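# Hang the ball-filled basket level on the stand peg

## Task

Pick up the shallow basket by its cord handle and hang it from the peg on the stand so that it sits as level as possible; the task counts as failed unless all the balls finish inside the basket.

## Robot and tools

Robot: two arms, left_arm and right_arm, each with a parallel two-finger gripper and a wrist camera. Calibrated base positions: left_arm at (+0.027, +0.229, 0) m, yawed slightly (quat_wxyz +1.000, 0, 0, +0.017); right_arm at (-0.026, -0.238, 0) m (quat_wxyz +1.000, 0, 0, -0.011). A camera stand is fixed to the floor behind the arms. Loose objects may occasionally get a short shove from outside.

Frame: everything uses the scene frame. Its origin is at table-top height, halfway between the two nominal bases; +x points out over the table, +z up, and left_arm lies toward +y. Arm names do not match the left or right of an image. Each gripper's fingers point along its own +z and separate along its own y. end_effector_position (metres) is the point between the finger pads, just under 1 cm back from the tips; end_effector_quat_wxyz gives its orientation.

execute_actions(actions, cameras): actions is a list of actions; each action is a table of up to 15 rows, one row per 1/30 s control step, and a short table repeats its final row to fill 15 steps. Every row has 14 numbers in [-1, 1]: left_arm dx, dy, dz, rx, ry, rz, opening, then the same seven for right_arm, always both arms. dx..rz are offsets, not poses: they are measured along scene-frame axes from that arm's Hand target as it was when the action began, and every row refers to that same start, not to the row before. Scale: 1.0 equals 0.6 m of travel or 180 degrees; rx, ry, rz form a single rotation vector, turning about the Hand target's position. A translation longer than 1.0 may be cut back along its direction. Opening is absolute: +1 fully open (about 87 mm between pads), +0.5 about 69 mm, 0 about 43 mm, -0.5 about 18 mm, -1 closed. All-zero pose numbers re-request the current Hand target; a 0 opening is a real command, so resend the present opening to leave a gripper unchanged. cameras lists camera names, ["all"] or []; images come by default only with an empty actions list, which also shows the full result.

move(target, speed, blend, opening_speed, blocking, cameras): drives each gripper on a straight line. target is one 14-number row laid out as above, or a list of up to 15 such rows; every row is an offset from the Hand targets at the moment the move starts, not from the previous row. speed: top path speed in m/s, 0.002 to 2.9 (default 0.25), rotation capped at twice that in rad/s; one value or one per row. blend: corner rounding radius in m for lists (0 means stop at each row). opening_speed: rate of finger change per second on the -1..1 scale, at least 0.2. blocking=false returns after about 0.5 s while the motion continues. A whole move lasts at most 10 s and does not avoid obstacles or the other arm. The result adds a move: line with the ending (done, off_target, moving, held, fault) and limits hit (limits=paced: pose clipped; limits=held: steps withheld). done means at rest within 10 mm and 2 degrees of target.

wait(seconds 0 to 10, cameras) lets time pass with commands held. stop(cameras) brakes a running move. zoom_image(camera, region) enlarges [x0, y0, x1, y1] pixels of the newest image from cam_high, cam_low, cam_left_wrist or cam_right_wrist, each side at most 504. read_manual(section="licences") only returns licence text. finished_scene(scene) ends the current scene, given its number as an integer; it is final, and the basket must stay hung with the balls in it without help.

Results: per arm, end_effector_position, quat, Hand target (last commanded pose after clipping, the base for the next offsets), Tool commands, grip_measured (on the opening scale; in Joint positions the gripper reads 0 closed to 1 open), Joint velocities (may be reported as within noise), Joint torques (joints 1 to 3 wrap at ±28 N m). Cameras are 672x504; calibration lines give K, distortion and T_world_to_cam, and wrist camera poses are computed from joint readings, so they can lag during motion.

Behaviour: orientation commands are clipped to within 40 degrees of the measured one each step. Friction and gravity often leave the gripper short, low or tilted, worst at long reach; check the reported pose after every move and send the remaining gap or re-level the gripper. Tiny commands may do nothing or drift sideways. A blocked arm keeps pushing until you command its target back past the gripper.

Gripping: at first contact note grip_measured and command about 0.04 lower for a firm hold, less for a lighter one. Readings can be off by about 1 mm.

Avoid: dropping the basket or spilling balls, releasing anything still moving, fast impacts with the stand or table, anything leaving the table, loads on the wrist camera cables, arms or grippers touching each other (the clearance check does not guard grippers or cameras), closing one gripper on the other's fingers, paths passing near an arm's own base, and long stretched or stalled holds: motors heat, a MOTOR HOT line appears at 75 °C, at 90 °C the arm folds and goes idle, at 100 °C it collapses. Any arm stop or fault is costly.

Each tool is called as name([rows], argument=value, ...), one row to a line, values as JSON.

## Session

execute_actions(actions=[])

Scene clock: 0.00 s.
left_arm: end_effector_position=(+0.3318, +0.0603, +0.2361) grip_measured=+1.000 end_effector_quat_wxyz=(+0.542, +0.257, +0.748, -0.285) | right_arm: end_effector_position=(+0.3008, -0.1468, +0.1264) grip_measured=+0.962 end_effector_quat_wxyz=(+0.577, -0.099, +0.773, +0.246)
Joint positions: left_arm=[-0.274 1.023 0.794 -0.071 0.554 0.008 1] | right_arm=[0.02 1.115 0.337 0.529 -0.52 0.15 0.981]
Joint velocities: within noise
Joint torques (N m): no reading
Heat: left arm: 30 °C; right arm: 32 °C.
Hand target: left_arm +0.3321, +0.0602, +0.2408; +0.546, +0.258, +0.745, -0.284 | right_arm +0.3011, -0.1466, +0.1278; +0.577, -0.100, +0.773, +0.246
Tool commands: left_gripper/opening=+1.0 right_gripper/opening=+1.0
camera_calibration:
cam_left_wrist: T_world_to_cam=[[-0.675853, -0.720205, 0.156613, 0.228159], [-0.708928, 0.577109, -0.405422, 0.315666], [0.201604, -0.385033, -0.900614, 0.312536], [0, 0, 0, 1]] pos_world=[0.314978, 0.102485, 0.373719]
cam_right_wrist: T_world_to_cam=[[0.435298, -0.859405, -0.268213, -0.224504], [-0.852496, -0.297699, -0.429681, 0.287682], [0.289423, 0.41569, -0.862228, 0.226302], [0, 0, 0, 1]] pos_world=[0.277477, -0.201369, 0.258521]

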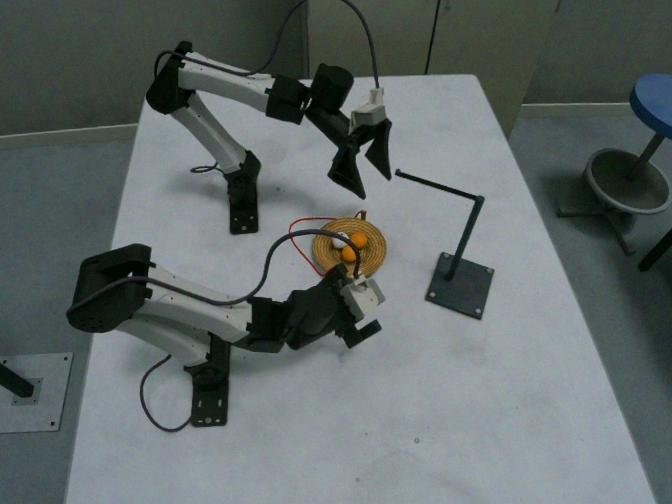

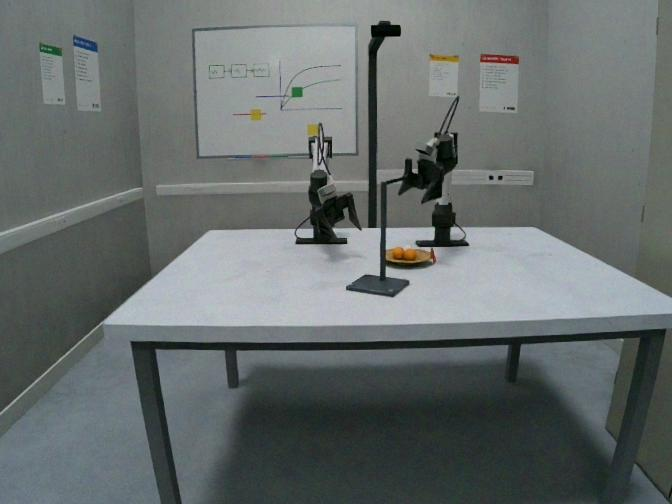

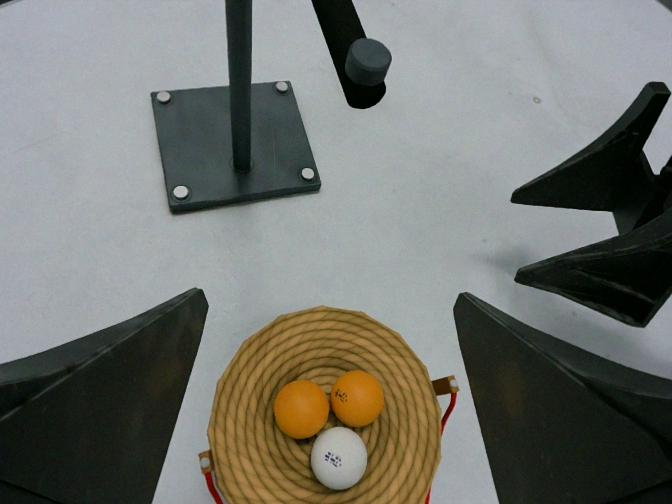

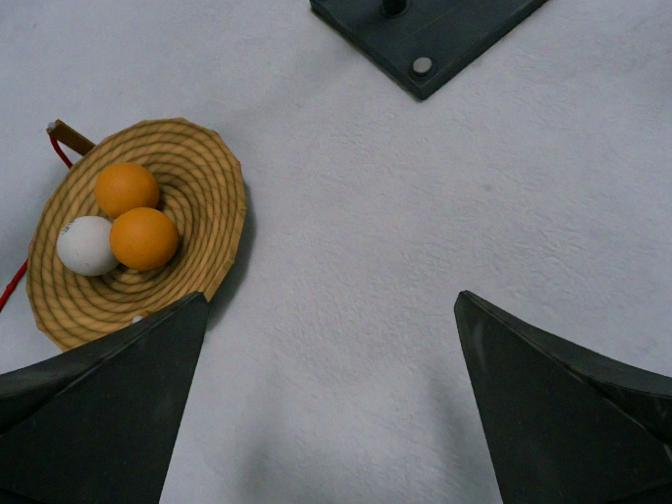

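move(target=[-0.137,0.6,0.03,0,0,0.47,1,-0.202,0.312,0.237,-0.1555,0.0397,0.1975,1], cameras=["cam_right_wrist","cam_high"], speed=0.25)

zoom_image(camera="cam_right_wrist", region=[200, 0, 504, 290])

Scene clock: 28.90 s.
left_arm: end_effector_position=(+0.2489, +0.4140, +0.2430) grip_measured=+1.000 end_effector_quat_wxyz=(+0.583, -0.308, +0.738, +0.147) | right_arm: end_effector_position=(+0.1794, +0.0409, +0.2686) grip_measured=+0.962 end_effector_quat_wxyz=(+0.392, -0.442, +0.773, +0.231)
Joint positions: left_arm=[0.768 0.703 0.736 -0.318 0.153 -0.104 1] | right_arm=[0.897 1.238 1.346 -0.743 -0.144 -0.091 0.981]
Joint torques (N m): left_arm=[0.68 0.84 9.57 2.52 -0.1 0.03] | right_arm=[-0.17 -2.47 9.51 1.74 0.1 -0.11]
Heat: left arm: 36 °C; right arm: 36 °C.
Hand target: left_arm +0.2499, +0.4202, +0.2587; +0.595, -0.311, +0.724, +0.157 | right_arm +0.1799, +0.0406, +0.2700; +0.386, -0.447, +0.775, +0.223
Off the commanded pose: left_arm 0.017 m, 2 deg | right_arm 0.001 m, 1 deg.
move: off_target (left_arm)
camera_calibration:
cam_right_wrist: T_world_to_cam=[[0.863452, -0.504255, -0.0132988, -0.132123], [-0.504096, -0.86162, -0.0591534, 0.162193], [0.0183699, 0.05778, -0.99816, 0.405829], [0, 0, 0, 1]] pos_world=[0.188388, 0.0496766, 0.41292]
Images, in order (width x height): cam_high 672x504, cam_right_wrist 672x504.

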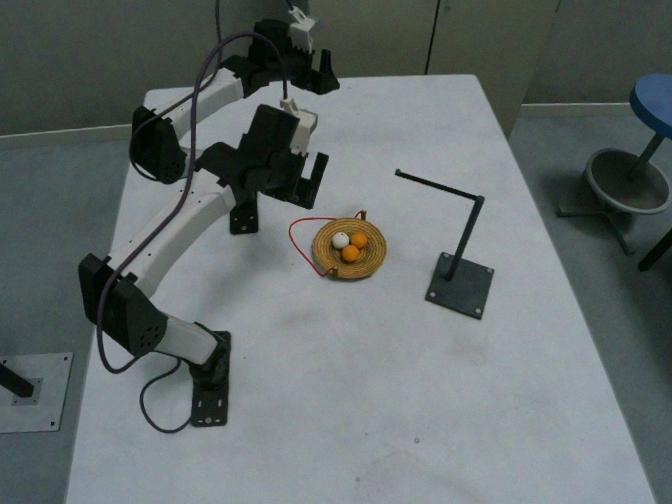

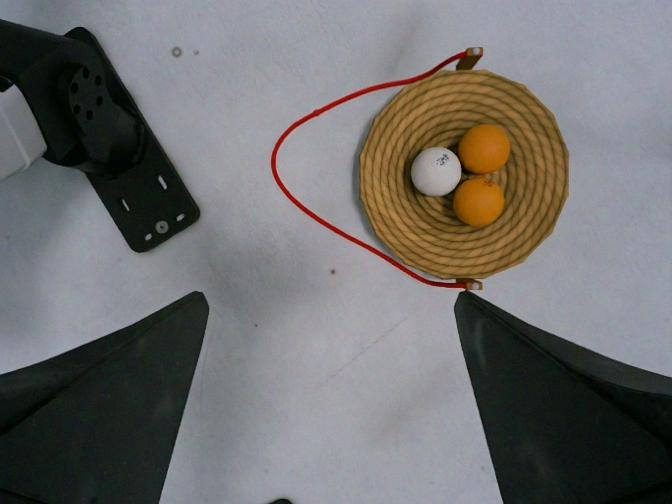

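Scaled by 1.658 from the camera's 672x504 image, which has a finer 960x720 frame.

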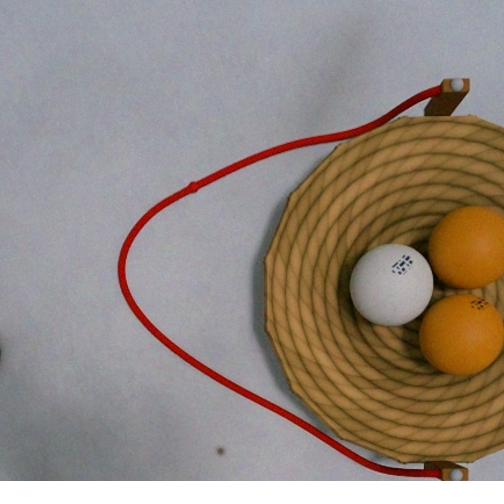

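move(target=[0,0,0,0,0,0,1,0.01,0.213,-0.333,-0.1347,0.0778,0,-0.1], cameras=["cam_right_wrist"], speed=0.25)

Scene clock: 48.60 s.
left_arm: end_effector_position=(+0.2489, +0.4141, +0.2431) grip_measured=+1.000 end_effector_quat_wxyz=(+0.583, -0.308, +0.737, +0.147) | right_arm: end_effector_position=(+0.1864, +0.1694, +0.0736) grip_measured=-0.100 end_effector_quat_wxyz=(+0.197, -0.491, +0.840, +0.118)
Joint positions: left_arm=[0.768 0.703 0.736 -0.318 0.152 -0.104 1] | right_arm=[1.114 2.024 1.642 -0.725 0.01 0.031 0.45]
Joint torques (N m): left_arm=[0.66 0.84 9.57 2.52 -0.11 0.03] | right_arm=[-0.27 -8.5 9.29 1.01 0.15 0.13]
Heat: left arm: 44 °C; right arm: 38 °C.
Hand target: left_arm +0.2499, +0.4202, +0.2587; +0.595, -0.311, +0.724, +0.157 | right_arm +0.1860, +0.1683, +0.0702; +0.187, -0.488, +0.846, +0.108
Off the commanded pose: left_arm 0.017 m, 2 deg | right_arm 0.004 m, 2 deg.
move: off_target (left_arm)
camera_calibration:
cam_right_wrist: T_world_to_cam=[[0.870639, -0.491892, -0.00555544, -0.0799406], [-0.447161, -0.796072, 0.40782, 0.208853], [-0.205026, -0.35258, -0.913045, 0.308452], [0, 0, 0, 1]] pos_world=[0.226231, 0.235694, 0.196013]
Images, in order (width x height): cam_right_wrist 672x504.

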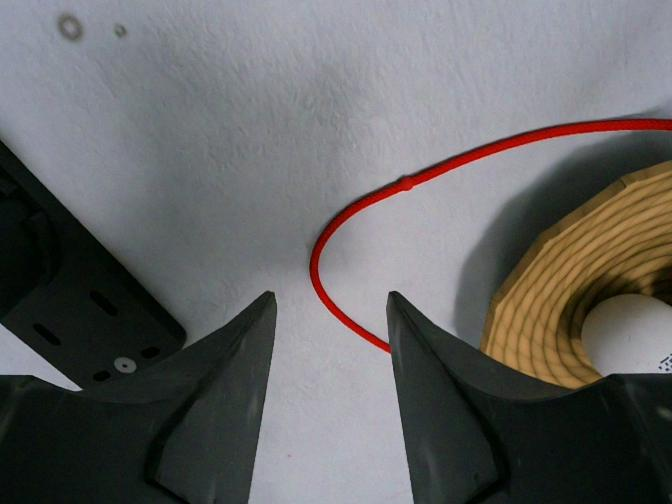

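move(target=[0,0,0,0,0,0,1,-0.031,-0.022,-0.0703,0,0,0,-0.3], cameras=["cam_right_wrist"], speed=0.15)

Scene clock: 60.10 s.
left_arm: end_effector_position=(+0.2489, +0.4141, +0.2431) grip_measured=+1.000 end_effector_quat_wxyz=(+0.583, -0.308, +0.737, +0.147) | right_arm: end_effector_position=(+0.1686, +0.1566, +0.0265) grip_measured=-0.300 end_effector_quat_wxyz=(+0.182, -0.493, +0.844, +0.109)
Joint positions: left_arm=[0.768 0.703 0.736 -0.318 0.152 -0.104 1] | right_arm=[1.139 2.024 1.461 -0.58 0.021 0.054 0.35]
Joint torques (N m): left_arm=[0.68 0.83 9.58 2.52 -0.1 0.03] | right_arm=[0.05 -11.36 4.71 1.29 0.16 0.13]
Heat: left arm: 47 °C; right arm: 38 °C.
Hand target: left_arm +0.2499, +0.4202, +0.2587; +0.595, -0.311, +0.724, +0.157 | right_arm +0.1673, +0.1552, +0.0280; +0.187, -0.488, +0.846, +0.108
Off the commanded pose: left_arm 0.017 m, 2 deg | right_arm 0.002 m, 1 deg.
move: off_target (left_arm)
camera_calibration:
cam_right_wrist: T_world_to_cam=[[0.869811, -0.493366, -0.00434153, -0.0706834], [-0.441145, -0.781626, 0.440967, 0.205774], [-0.220952, -0.381643, -0.897513, 0.264136], [0, 0, 0, 1]] pos_world=[0.210619, 0.226771, 0.146019]
Images, in order (width x height): cam_right_wrist 672x504.

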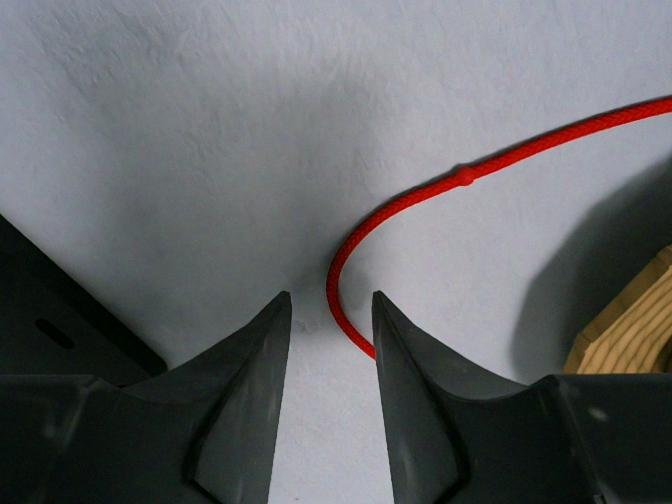

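move(target=[0,0,0,0,0,0,1,-0.0022,-0.0038,-0.013,0,0,0,-0.3], cameras=["cam_right_wrist"], speed=0.1)

Scene clock: 68.33 s.
left_arm: end_effector_position=(+0.2489, +0.4141, +0.2431) grip_measured=+1.000 end_effector_quat_wxyz=(+0.583, -0.308, +0.737, +0.147) | right_arm: end_effector_position=(+0.1679, +0.1552, +0.0217) grip_measured=-0.300 end_effector_quat_wxyz=(+0.183, -0.492, +0.844, +0.109)
Joint positions: left_arm=[0.768 0.703 0.736 -0.318 0.152 -0.104 1] | right_arm=[1.139 2.024 1.44 -0.56 0.021 0.056 0.35]
Joint torques (N m): left_arm=[0.65 0.83 9.57 2.51 -0.11 0.03] | right_arm=[0.02 -11.54 4.08 1.53 0.15 0.07]
Heat: left arm: 49 °C; right arm: 38 °C.
Hand target: left_arm +0.2499, +0.4202, +0.2587; +0.595, -0.311, +0.724, +0.157 | right_arm +0.1659, +0.1530, +0.0202; +0.187, -0.488, +0.846, +0.109
Off the commanded pose: left_arm 0.017 m, 2 deg | right_arm 0.003 m, 1 deg.
move: off_target (left_arm)
camera_calibration:
cam_right_wrist: T_world_to_cam=[[0.869052, -0.4947, -0.00464395, -0.0704193], [-0.442291, -0.781121, 0.440715, 0.206615], [-0.221649, -0.38095, -0.897635, 0.25913], [0, 0, 0, 1]] pos_world=[0.210018, 0.225271, 0.141219]
Images, in order (width x height): cam_right_wrist 672x504.

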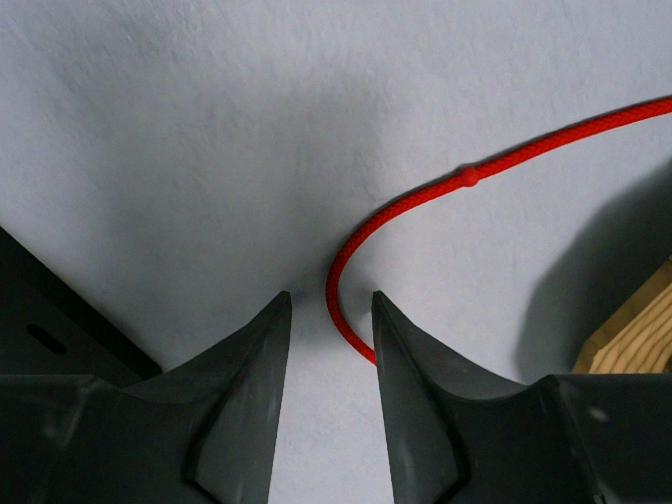

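move([
  [0,0,0,0,0,0,1,-0.003,-0.005,-0.01,0,0,0,-0.3],
], cameras=["cam_right_wrist"], speed=0.1)

Scene clock: 75.77 s.
left_arm: end_effector_position=(+0.2489, +0.4141, +0.2431) grip_measured=+1.000 end_effector_quat_wxyz=(+0.583, -0.308, +0.737, +0.147) | right_arm: end_effector_position=(+0.1672, +0.1549, +0.0215) grip_measured=-0.300 end_effector_quat_wxyz=(+0.190, -0.491, +0.842, +0.113)
Joint positions: left_arm=[0.768 0.703 0.736 -0.318 0.152 -0.104 1] | right_arm=[1.14 2.008 1.411 -0.528 0.023 0.056 0.35]
Joint torques (N m): left_arm=[0.68 0.84 9.57 2.51 -0.11 0.02] | right_arm=[-0.14 -10.22 3.43 1.48 0.13 0.12]
Heat: left arm: 50 °C; right arm: 37 °C.
Hand target: left_arm +0.2499, +0.4202, +0.2587; +0.595, -0.311, +0.724, +0.157 | right_arm +0.1643, +0.1500, +0.0143; +0.187, -0.488, +0.846, +0.109
Off the commanded pose: left_arm 0.017 m, 2 deg | right_arm 0.009 m, 1 deg.
move: off_target (left_arm)
camera_calibration:
cam_right_wrist: T_world_to_cam=[[0.869459, -0.493987, -0.00427658, -0.0700974], [-0.445712, -0.788164, 0.424427, 0.20818], [-0.213032, -0.367116, -0.905452, 0.255312], [0, 0, 0, 1]] pos_world=[0.208125, 0.223182, 0.142516]
Images, in order (width x height): cam_right_wrist 672x504.

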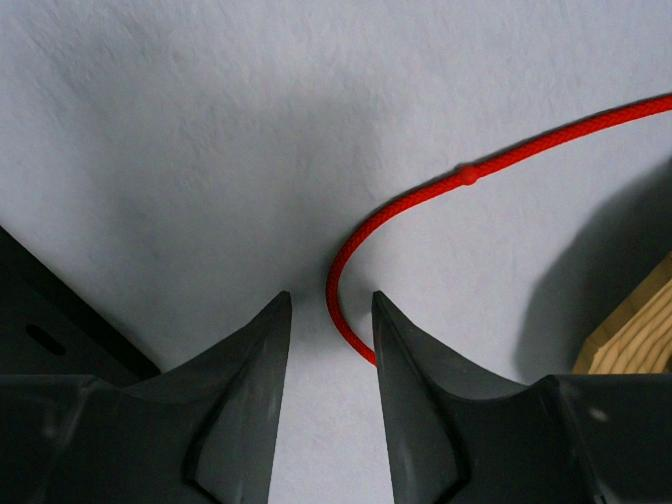

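move(target=[0,0,0,0,0,0,1,0.002,0.004,0.004,0,0,0,-1], cameras=["cam_right_wrist"], opening_speed=0.8)

Scene clock: 81.43 s.
left_arm: end_effector_position=(+0.2489, +0.4141, +0.2431) grip_measured=+1.000 end_effector_quat_wxyz=(+0.583, -0.308, +0.737, +0.147) | right_arm: end_effector_position=(+0.1686, +0.1560, +0.0220) grip_measured=-0.946 end_effector_quat_wxyz=(+0.194, -0.490, +0.842, +0.113)
Joint positions: left_arm=[0.768 0.703 0.736 -0.318 0.152 -0.104 1] | right_arm=[1.14 2.008 1.411 -0.522 0.028 0.057 0.027]
Joint torques (N m): left_arm=[0.66 0.85 9.55 2.52 -0.11 0.03] | right_arm=[-0.01 -9.68 5.22 1.24 0.23 0.08]
Heat: left arm: 51 °C; right arm: 37 °C.
Hand target: left_arm +0.2499, +0.4202, +0.2587; +0.595, -0.311, +0.724, +0.157 | right_arm +0.1655, +0.1523, +0.0167; +0.187, -0.488, +0.846, +0.108
Off the commanded pose: left_arm 0.017 m, 2 deg | right_arm 0.007 m, 1 deg.
move: off_target (left_arm)
camera_calibration:
cam_right_wrist: T_world_to_cam=[[0.868317, -0.49601, -0.000673242, -0.0703699], [-0.450291, -0.788849, 0.418277, 0.210501], [-0.208001, -0.362894, -0.908319, 0.25499], [0, 0, 0, 1]] pos_world=[0.208928, 0.223683, 0.143517]
Images, in order (width x height): cam_right_wrist 672x504.

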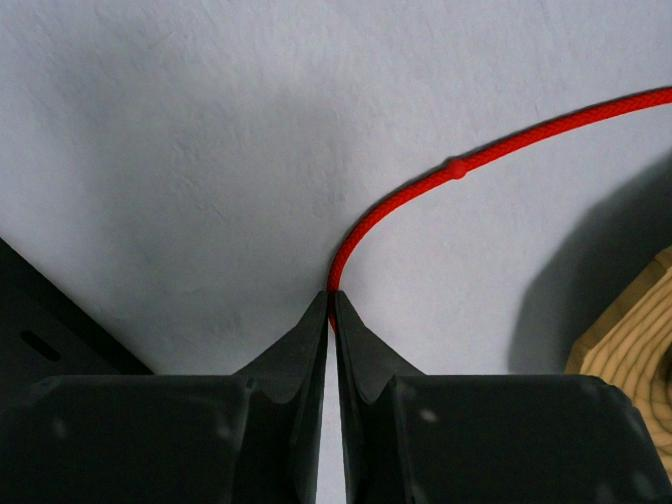

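move([
  [0,0,0,0,0,0,1,0.074,-0.029,0.239,0.072,-0.0417,0,-1],
  [0,0,0,0,0,0,1,0.2325,-0.1205,0.422,0.1443,-0.0833,0,-1],
  [0,0,0,0,0,0,1,0.254,-0.134,0.456,0.1443,-0.0833,0,-1],
], cameras=["cam_right_wrist","cam_low","cam_high"], blend=[0.03,0.02,0], speed=0.15)

zoom_image(camera="cam_low", region=[350, 150, 470, 280])

zoom_image(camera="cam_high", region=[280, 140, 520, 320])

Scene clock: 92.37 s.
left_arm: end_effector_position=(+0.2489, +0.4141, +0.2431) grip_measured=+1.000 end_effector_quat_wxyz=(+0.583, -0.308, +0.737, +0.147) | right_arm: end_effector_position=(+0.3177, +0.0696, +0.2934) grip_measured=-0.947 end_effector_quat_wxyz=(+0.411, -0.436, +0.767, +0.229)
Joint positions: left_arm=[0.768 0.703 0.736 -0.318 0.152 -0.104 1] | right_arm=[0.651 1.692 1.833 -0.769 -0.327 -0.238 0.027]
Joint torques (N m): left_arm=[0.68 0.84 9.57 2.51 -0.11 0.03] | right_arm=[-0.39 -5.96 9.31 1.67 -0.16 -0.13]
Heat: left arm: 52 °C; right arm: 37 °C.
Hand target: left_arm +0.2499, +0.4202, +0.2587; +0.595, -0.311, +0.724, +0.157 | right_arm +0.3178, +0.0719, +0.2902; +0.400, -0.443, +0.768, +0.231
Off the commanded pose: left_arm 0.017 m, 2 deg | right_arm 0.004 m, 2 deg.
move: off_target (left_arm); blend cut to 0.0127 m at target 2
camera_calibration:
cam_right_wrist: T_world_to_cam=[[0.856162, -0.516683, 0.00496829, -0.238937], [-0.513934, -0.852524, -0.0952569, 0.271261], [0.0534532, 0.079002, -0.99544, 0.412894], [0, 0, 0, 1]] pos_world=[0.321909, 0.0751825, 0.438038]
Images, in order (width x height): cam_high 672x504, cam_low 672x504, cam_right_wrist 672x504.

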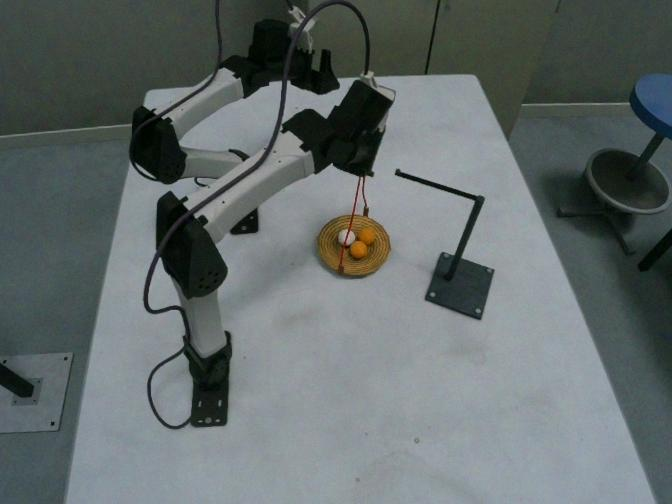

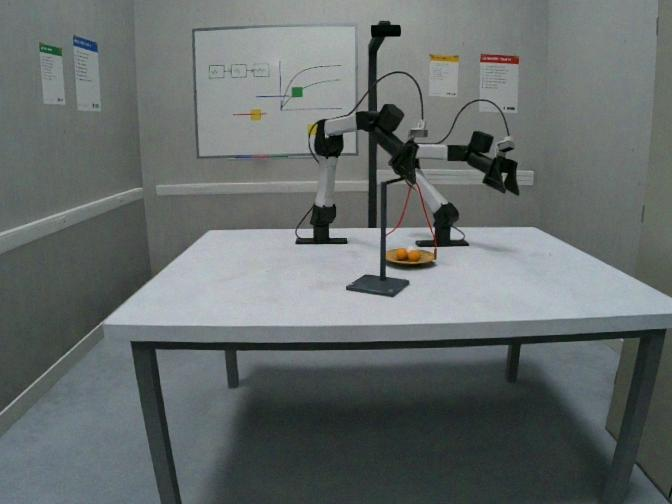

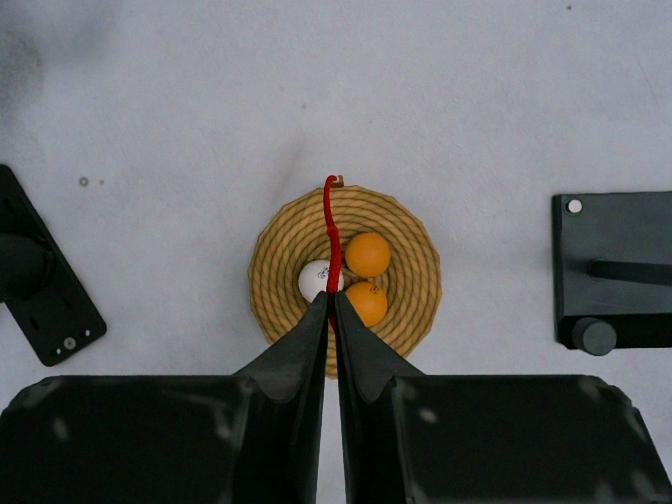

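Scaled by 3.877 from the camera's 672x504 image, which has a finer 960x720 frame.

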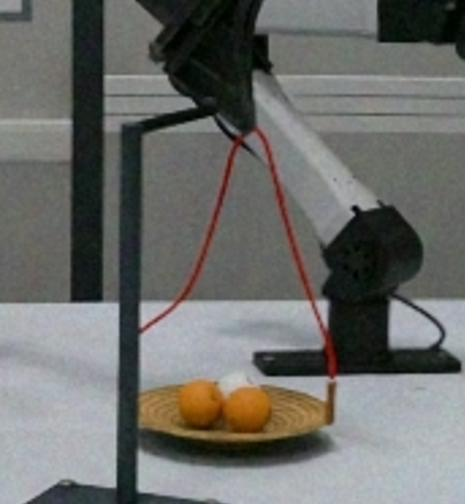

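Scaled by 2.100 from the camera's 672x504 image, which has a finer 960x720 frame.

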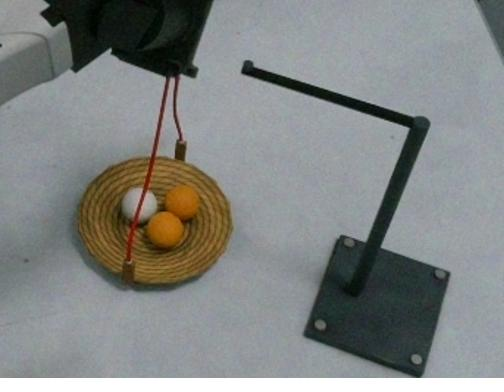

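move([
  [0,0,0,0,0,0,1,0.01,-0.008,0.03,0,0,0,-1],
  [0,0,0,0,0,0,1,0.01,-0.008,0.115,0,0,0,-1],
], cameras=["cam_right_wrist","cam_low","cam_high"], blend=[0.01,0], speed=[0.1,0.04])

zoom_image(camera="cam_low", region=[350, 140, 470, 270])

zoom_image(camera="cam_high", region=[280, 140, 520, 320])

Scene clock: 103.13 s.
left_arm: end_effector_position=(+0.2489, +0.4141, +0.2431) grip_measured=+1.000 end_effector_quat_wxyz=(+0.583, -0.308, +0.737, +0.147) | right_arm: end_effector_position=(+0.3211, +0.0647, +0.3584) grip_measured=-0.947 end_effector_quat_wxyz=(+0.400, -0.438, +0.772, +0.227)
Joint positions: left_arm=[0.768 0.703 0.736 -0.318 0.152 -0.104 1] | right_arm=[0.634 1.929 2.474 -1.204 -0.34 -0.253 0.027]
Joint torques (N m): left_arm=[0.66 0.83 9.55 2.52 -0.1 0.02] | right_arm=[-0.84 -6.52 8.28 1.9 -0.22 -0.11]
Heat: left arm: 54 °C; right arm: 38 °C.
Hand target: left_arm +0.2499, +0.4202, +0.2587; +0.595, -0.311, +0.724, +0.157 | right_arm +0.3239, +0.0671, +0.3592; +0.400, -0.443, +0.768, +0.231
Off the commanded pose: left_arm 0.017 m, 2 deg | right_arm 0.004 m, 1 deg.
move: off_target (left_arm); blend cut to 0.0098 m at target 1
camera_calibration:
cam_right_wrist: T_world_to_cam=[[0.857369, -0.514697, -0.00226682, -0.242619], [-0.513554, -0.855156, -0.0704935, 0.266122], [0.0343443, 0.0616031, -0.99751, 0.485828], [0, 0, 0, 1]] pos_world=[0.327997, 0.0727722, 0.502828]
Images, in order (width x height): cam_high 672x504, cam_low 672x504, cam_right_wrist 672x504.

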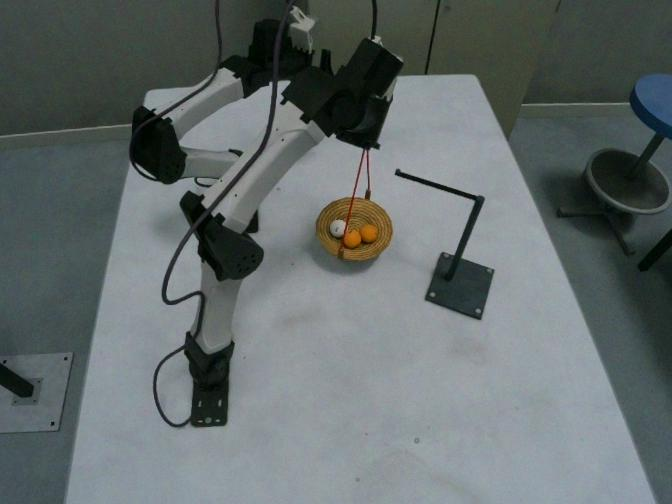

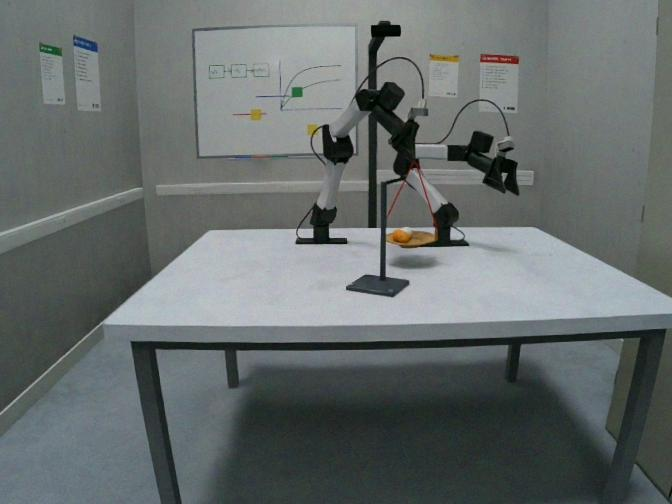

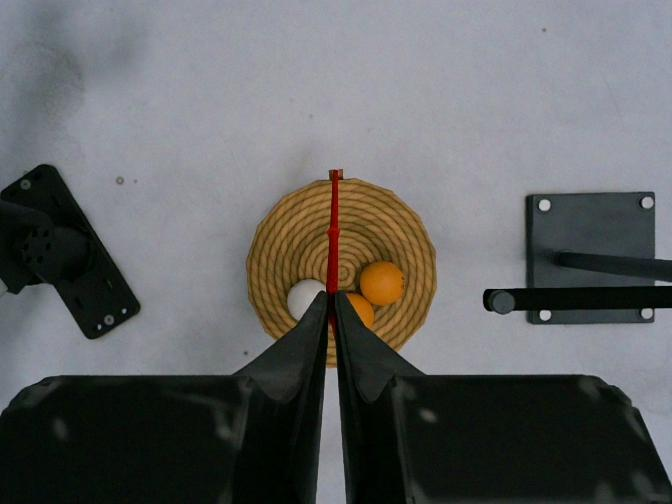

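Scaled by 3.877 from the camera's 672x504 image, which has a finer 960x720 frame.

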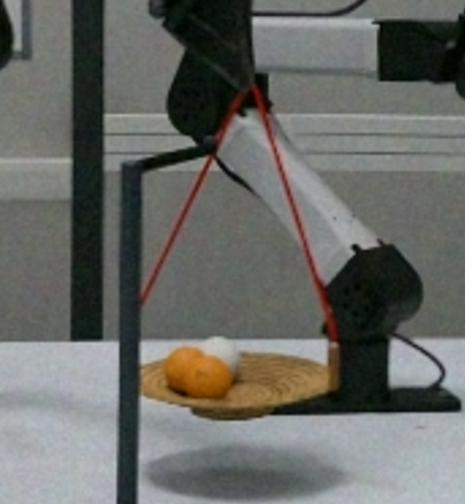

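Scaled by 2.100 from the camera's 672x504 image, which has a finer 960x720 frame.

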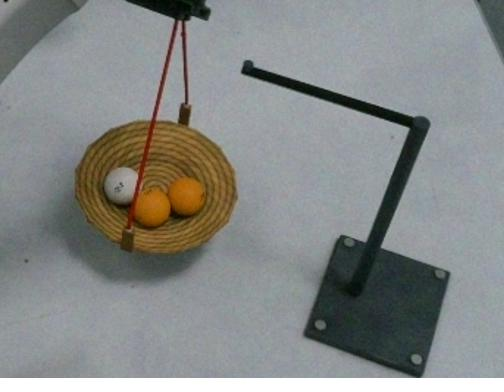

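move([
  [0,0,0,0,0,0,1,0,0,0.045,0.02,-0.012,0,-1],
  [0,0,0,0,0,0,1,0.16,-0.088,0.055,0.048,-0.0278,0,-1],
], cameras=["cam_right_wrist","cam_low","cam_high"], blend=[0.01,0], speed=[0.06,0.07])

zoom_image(camera="cam_low", region=[340, 130, 460, 260])

zoom_image(camera="cam_high", region=[320, 140, 520, 320])

Scene clock: 123.20 s.
left_arm: end_effector_position=(+0.2489, +0.4141, +0.2432) grip_measured=+1.000 end_effector_quat_wxyz=(+0.583, -0.308, +0.737, +0.147) | right_arm: end_effector_position=(+0.4122, +0.0090, +0.3851) grip_measured=-0.947 end_effector_quat_wxyz=(+0.472, -0.402, +0.738, +0.267)
Joint positions: left_arm=[0.768 0.703 0.736 -0.317 0.152 -0.104 1] | right_arm=[0.356 2.162 2.837 -1.203 -0.61 -0.307 0.027]
Joint torques (N m): left_arm=[0.66 0.83 9.55 2.51 -0.11 0.03] | right_arm=[-0.59 -7.92 7.6 2.51 -0.34 -0.07]
Heat: left arm: 55 °C; right arm: 39 °C.
Hand target: left_arm +0.2499, +0.4202, +0.2587; +0.595, -0.311, +0.724, +0.157 | right_arm +0.4199, +0.0143, +0.3921; +0.465, -0.421, +0.731, +0.269
Off the commanded pose: left_arm 0.017 m, 2 deg | right_arm 0.012 m, 2 deg.
elbow stopped short (right arm): the move would have taken joint 3 (elbow) straighter than the controller allows.
move: off_target (left_arm, right_arm)
camera_calibration:
cam_right_wrist: T_world_to_cam=[[0.844374, -0.53548, -0.0171119, -0.33799], [-0.52122, -0.813661, -0.257459, 0.341993], [0.123941, 0.22631, -0.966138, 0.462257], [0, 0, 0, 1]] pos_world=[0.406351, -0.00733362, 0.528869]
Images, in order (width x height): cam_high 672x504, cam_low 672x504, cam_right_wrist 672x504.

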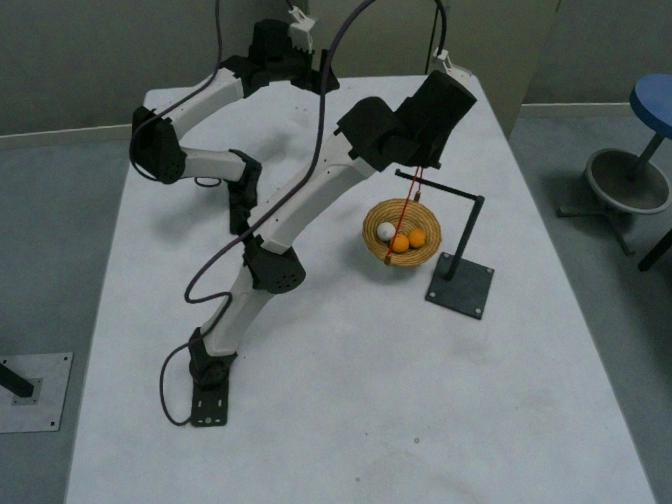

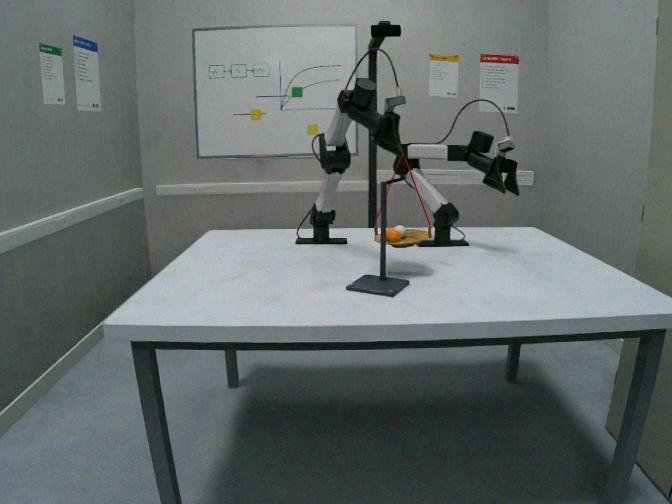

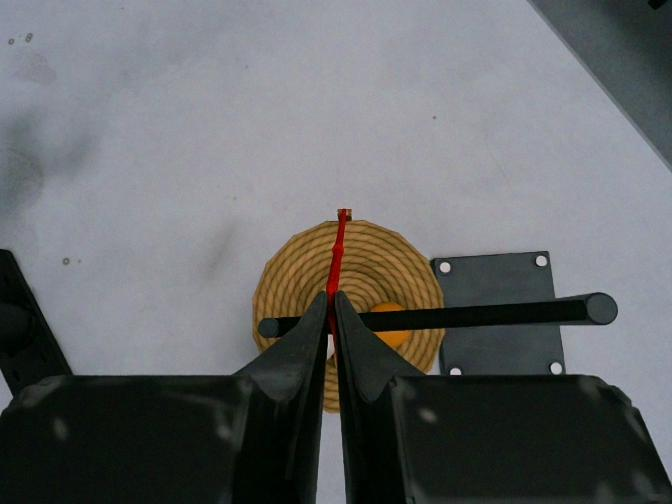

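Scaled by 3.877 from the camera's 672x504 image, which has a finer 960x720 frame.

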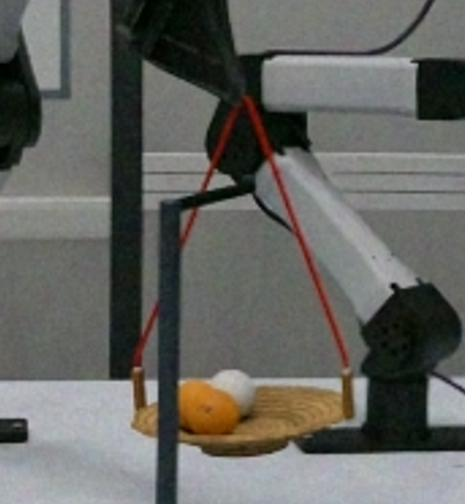

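Scaled by 2.520 from the camera's 672x504 image, which has a finer 960x720 frame.

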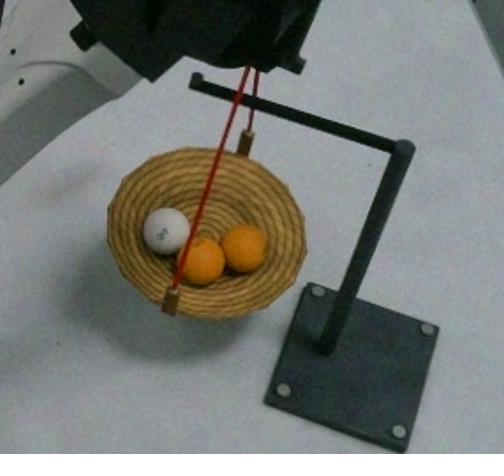

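move(target=[0,0,0,0,0,0,1,-0.009,-0.006,-0.088,0,0,0,-1], cameras=["cam_right_wrist","cam_low"], speed=0.06)

zoom_image(camera="cam_low", region=[340, 150, 460, 280])

zoom_image(camera="cam_low", region=[370, 155, 430, 205])

Scene clock: 135.37 s.
left_arm: end_effector_position=(+0.2489, +0.4141, +0.2432) grip_measured=+1.000 end_effector_quat_wxyz=(+0.583, -0.308, +0.737, +0.147) | right_arm: end_effector_position=(+0.4180, +0.0116, +0.3244) grip_measured=-0.947 end_effector_quat_wxyz=(+0.445, -0.419, +0.744, +0.268)
Joint positions: left_arm=[0.768 0.703 0.736 -0.317 0.152 -0.104 1] | right_arm=[0.355 1.96 2.245 -0.888 -0.628 -0.355 0.027]
Joint torques (N m): left_arm=[0.65 0.83 9.55 2.51 -0.11 0.03] | right_arm=[-0.58 -12.52 4.83 2.27 -0.25 -0.01]
Heat: left arm: 56 °C; right arm: 39 °C.
Hand target: left_arm +0.2499, +0.4202, +0.2587; +0.595, -0.311, +0.724, +0.157 | right_arm +0.4145, +0.0108, +0.3393; +0.465, -0.422, +0.731, +0.269
Off the commanded pose: left_arm 0.017 m, 2 deg | right_arm 0.015 m, 3 deg.
move: off_target (left_arm, right_arm)
camera_calibration:
cam_right_wrist: T_world_to_cam=[[0.861802, -0.506416, -0.0289994, -0.346242], [-0.500806, -0.840389, -0.207218, 0.306992], [0.0805676, 0.193104, -0.977865, 0.424571], [0, 0, 0, 1]] pos_world=[0.417929, 0.000664541, 0.468747]
Images, in order (width x height): cam_low 672x504, cam_right_wrist 672x504.

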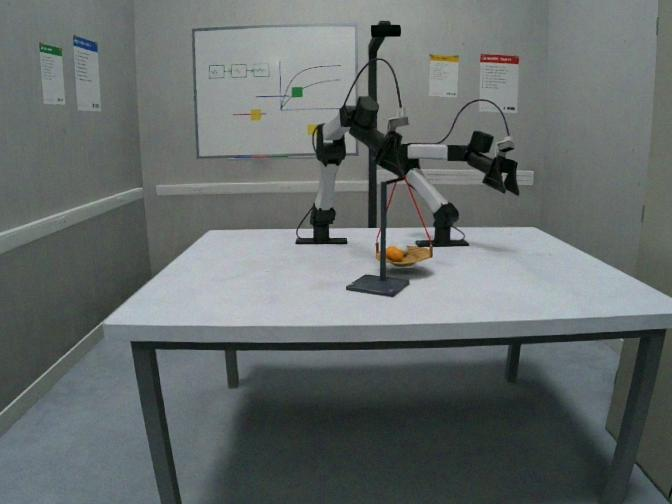

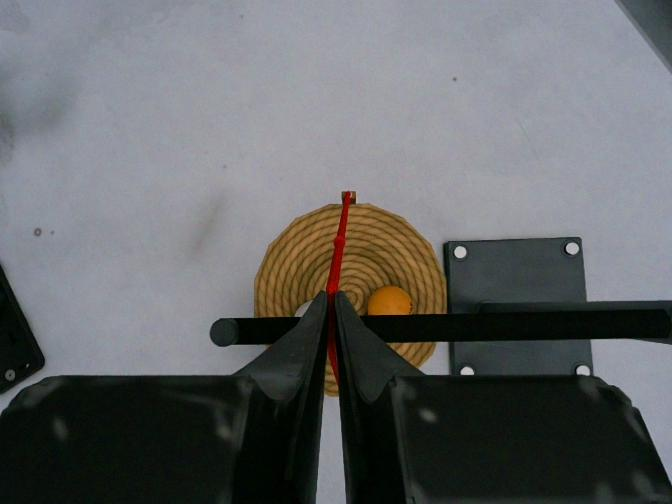

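Scaled by 3.877 from the camera's 672x504 image, which has a finer 960x720 frame.

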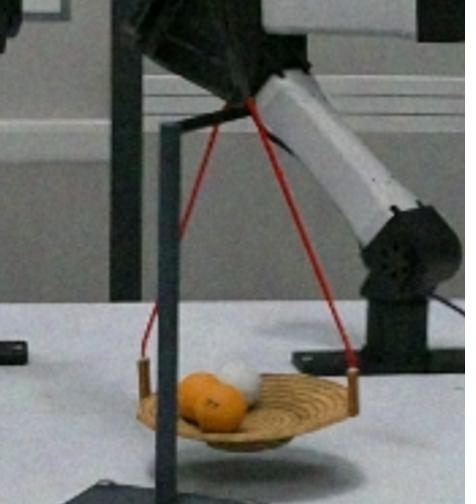

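Scaled by 8.400 from the camera's 672x504 image, which has a finer 960x720 frame.

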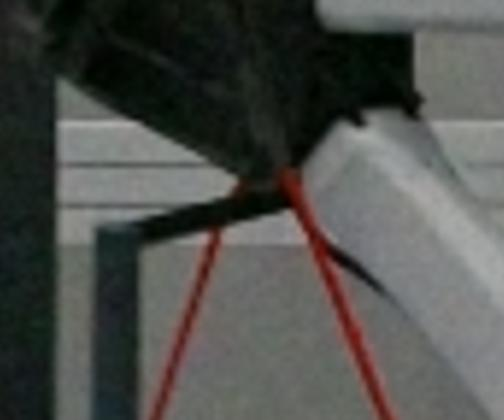

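move([
  [0,0,0,0,0,0,1,0,0,0.04,0,0,0,-1],
  [0,0,0,0,0,0,1,-0.0055,-0.0085,0.04,0,0,0,-1],
  [0,0,0,0,0,0,1,-0.0055,-0.0085,0.004,0,0,0,-1],
], cameras=["cam_right_wrist","cam_low"], speed=0.05)

zoom_image(camera="cam_low", region=[340, 150, 460, 280])

zoom_image(camera="cam_low", region=[370, 155, 430, 205])

Scene clock: 149.80 s.
left_arm: end_effector_position=(+0.2489, +0.4141, +0.2432) grip_measured=+1.000 end_effector_quat_wxyz=(+0.583, -0.308, +0.737, +0.147) | right_arm: end_effector_position=(+0.4156, +0.0088, +0.3250) grip_measured=-0.947 end_effector_quat_wxyz=(+0.444, -0.418, +0.745, +0.272)
Joint positions: left_arm=[0.768 0.703 0.736 -0.317 0.152 -0.104 1] | right_arm=[0.348 1.951 2.234 -0.891 -0.64 -0.355 0.027]
Joint torques (N m): left_arm=[0.66 0.84 9.55 2.51 -0.1 0.02] | right_arm=[-0.91 -12.79 4.53 2.19 -0.15 -0.08]
Heat: left arm: 57 °C; right arm: 39 °C.
Hand target: left_arm +0.2499, +0.4202, +0.2587; +0.595, -0.311, +0.724, +0.157 | right_arm +0.4112, +0.0057, +0.3418; +0.465, -0.422, +0.731, +0.269
Off the commanded pose: left_arm 0.017 m, 2 deg | right_arm 0.018 m, 3 deg.
move: off_target (left_arm, right_arm)
camera_calibration:
cam_right_wrist: T_world_to_cam=[[0.862666, -0.504428, -0.0368853, -0.343438], [-0.500353, -0.840497, -0.207875, 0.303594], [0.073856, 0.197782, -0.97746, 0.428561], [0, 0, 0, 1]] pos_world=[0.416525, -0.0028311, 0.469343]
Images, in order (width x height): cam_low 672x504, cam_right_wrist 672x504.

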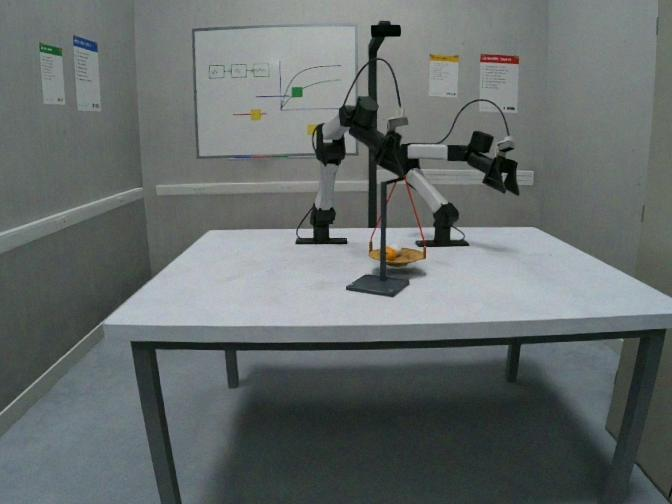

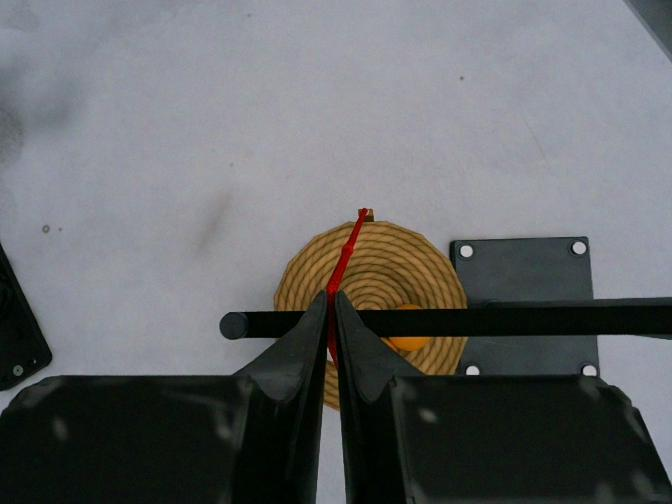

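Scaled by 3.877 from the camera's 672x504 image, which has a finer 960x720 frame.

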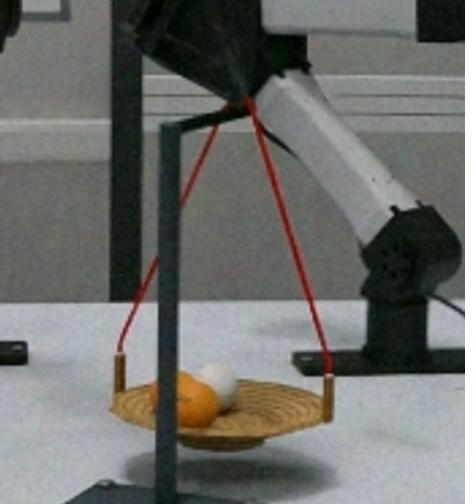

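Scaled by 8.400 from the camera's 672x504 image, which has a finer 960x720 frame.

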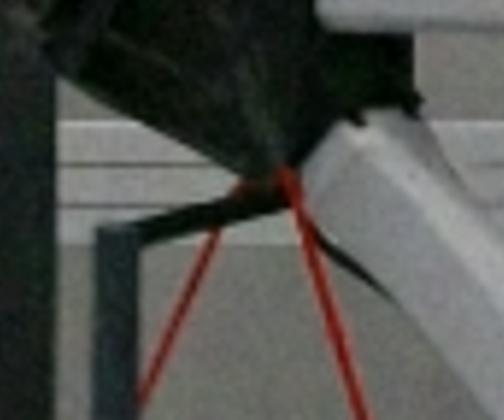

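wait(seconds=1.0, cameras=["cam_low","cam_right_wrist"])

zoom_image(camera="cam_low", region=[340, 150, 460, 280])

zoom_image(camera="cam_right_wrist", region=[230, 180, 490, 430])

Scene clock: 156.03 s.
left_arm: end_effector_position=(+0.2489, +0.4141, +0.2432) grip_measured=+1.000 end_effector_quat_wxyz=(+0.583, -0.308, +0.737, +0.147) | right_arm: end_effector_position=(+0.4156, +0.0088, +0.3250) grip_measured=-0.947 end_effector_quat_wxyz=(+0.444, -0.418, +0.745, +0.272)
Joint positions: left_arm=[0.768 0.703 0.736 -0.317 0.152 -0.104 1] | right_arm=[0.348 1.951 2.234 -0.891 -0.64 -0.355 0.027]
Joint torques (N m): left_arm=[0.68 0.83 9.57 2.51 -0.1 0.03] | right_arm=[-0.69 -13.07 4.86 2.29 -0.21 -0.1]
Heat: left arm: 58 °C; right arm: 39 °C.
Hand target: left_arm +0.2499, +0.4202, +0.2587; +0.595, -0.311, +0.724, +0.157 | right_arm +0.4112, +0.0057, +0.3418; +0.465, -0.422, +0.731, +0.269
Tool commands: left_gripper/opening=+1.0 right_gripper/opening=-1.0
Off the commanded pose: left_arm 0.017 m, 2 deg | right_arm 0.018 m, 3 deg.
wait: 1.00 s; at rest from the start
camera_calibration:
cam_right_wrist: T_world_to_cam=[[0.862666, -0.504428, -0.0368853, -0.343438], [-0.500353, -0.840497, -0.207875, 0.303594], [0.073856, 0.197782, -0.97746, 0.428561], [0, 0, 0, 1]] pos_world=[0.416525, -0.0028311, 0.469343]
Images, in order (width x height): cam_low 672x504, cam_right_wrist 672x504.

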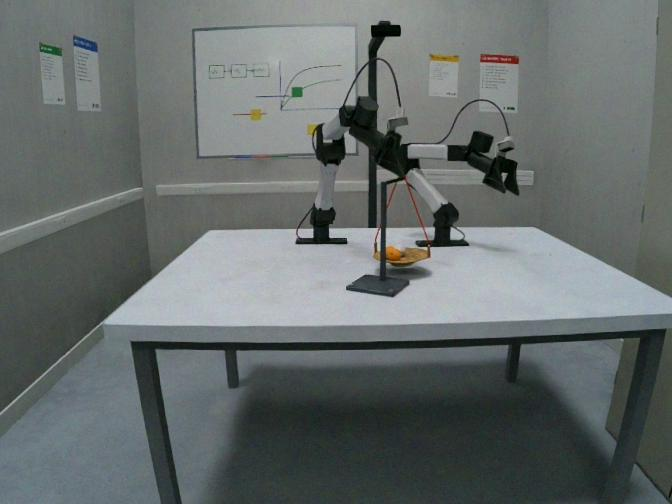

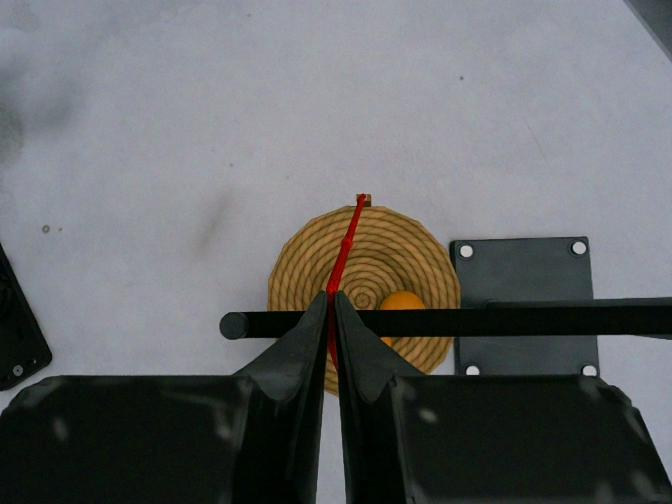

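Scaled by 3.877 from the camera's 672x504 image, which has a finer 960x720 frame.

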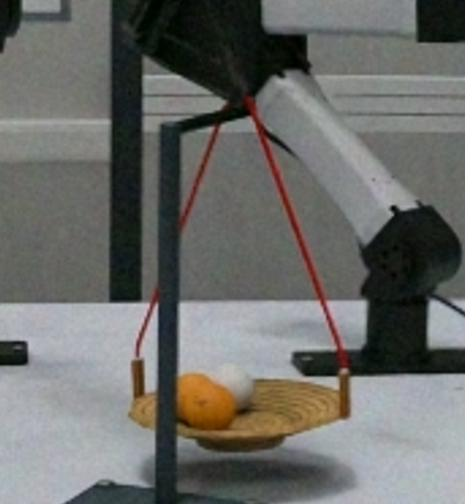

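Scaled by 1.938 from the camera's 672x504 image, which has a finer 960x720 frame.

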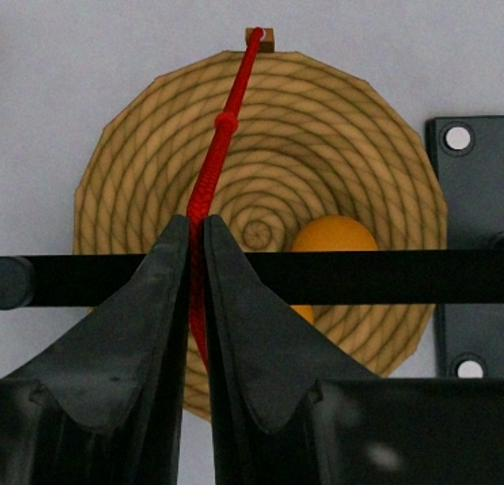

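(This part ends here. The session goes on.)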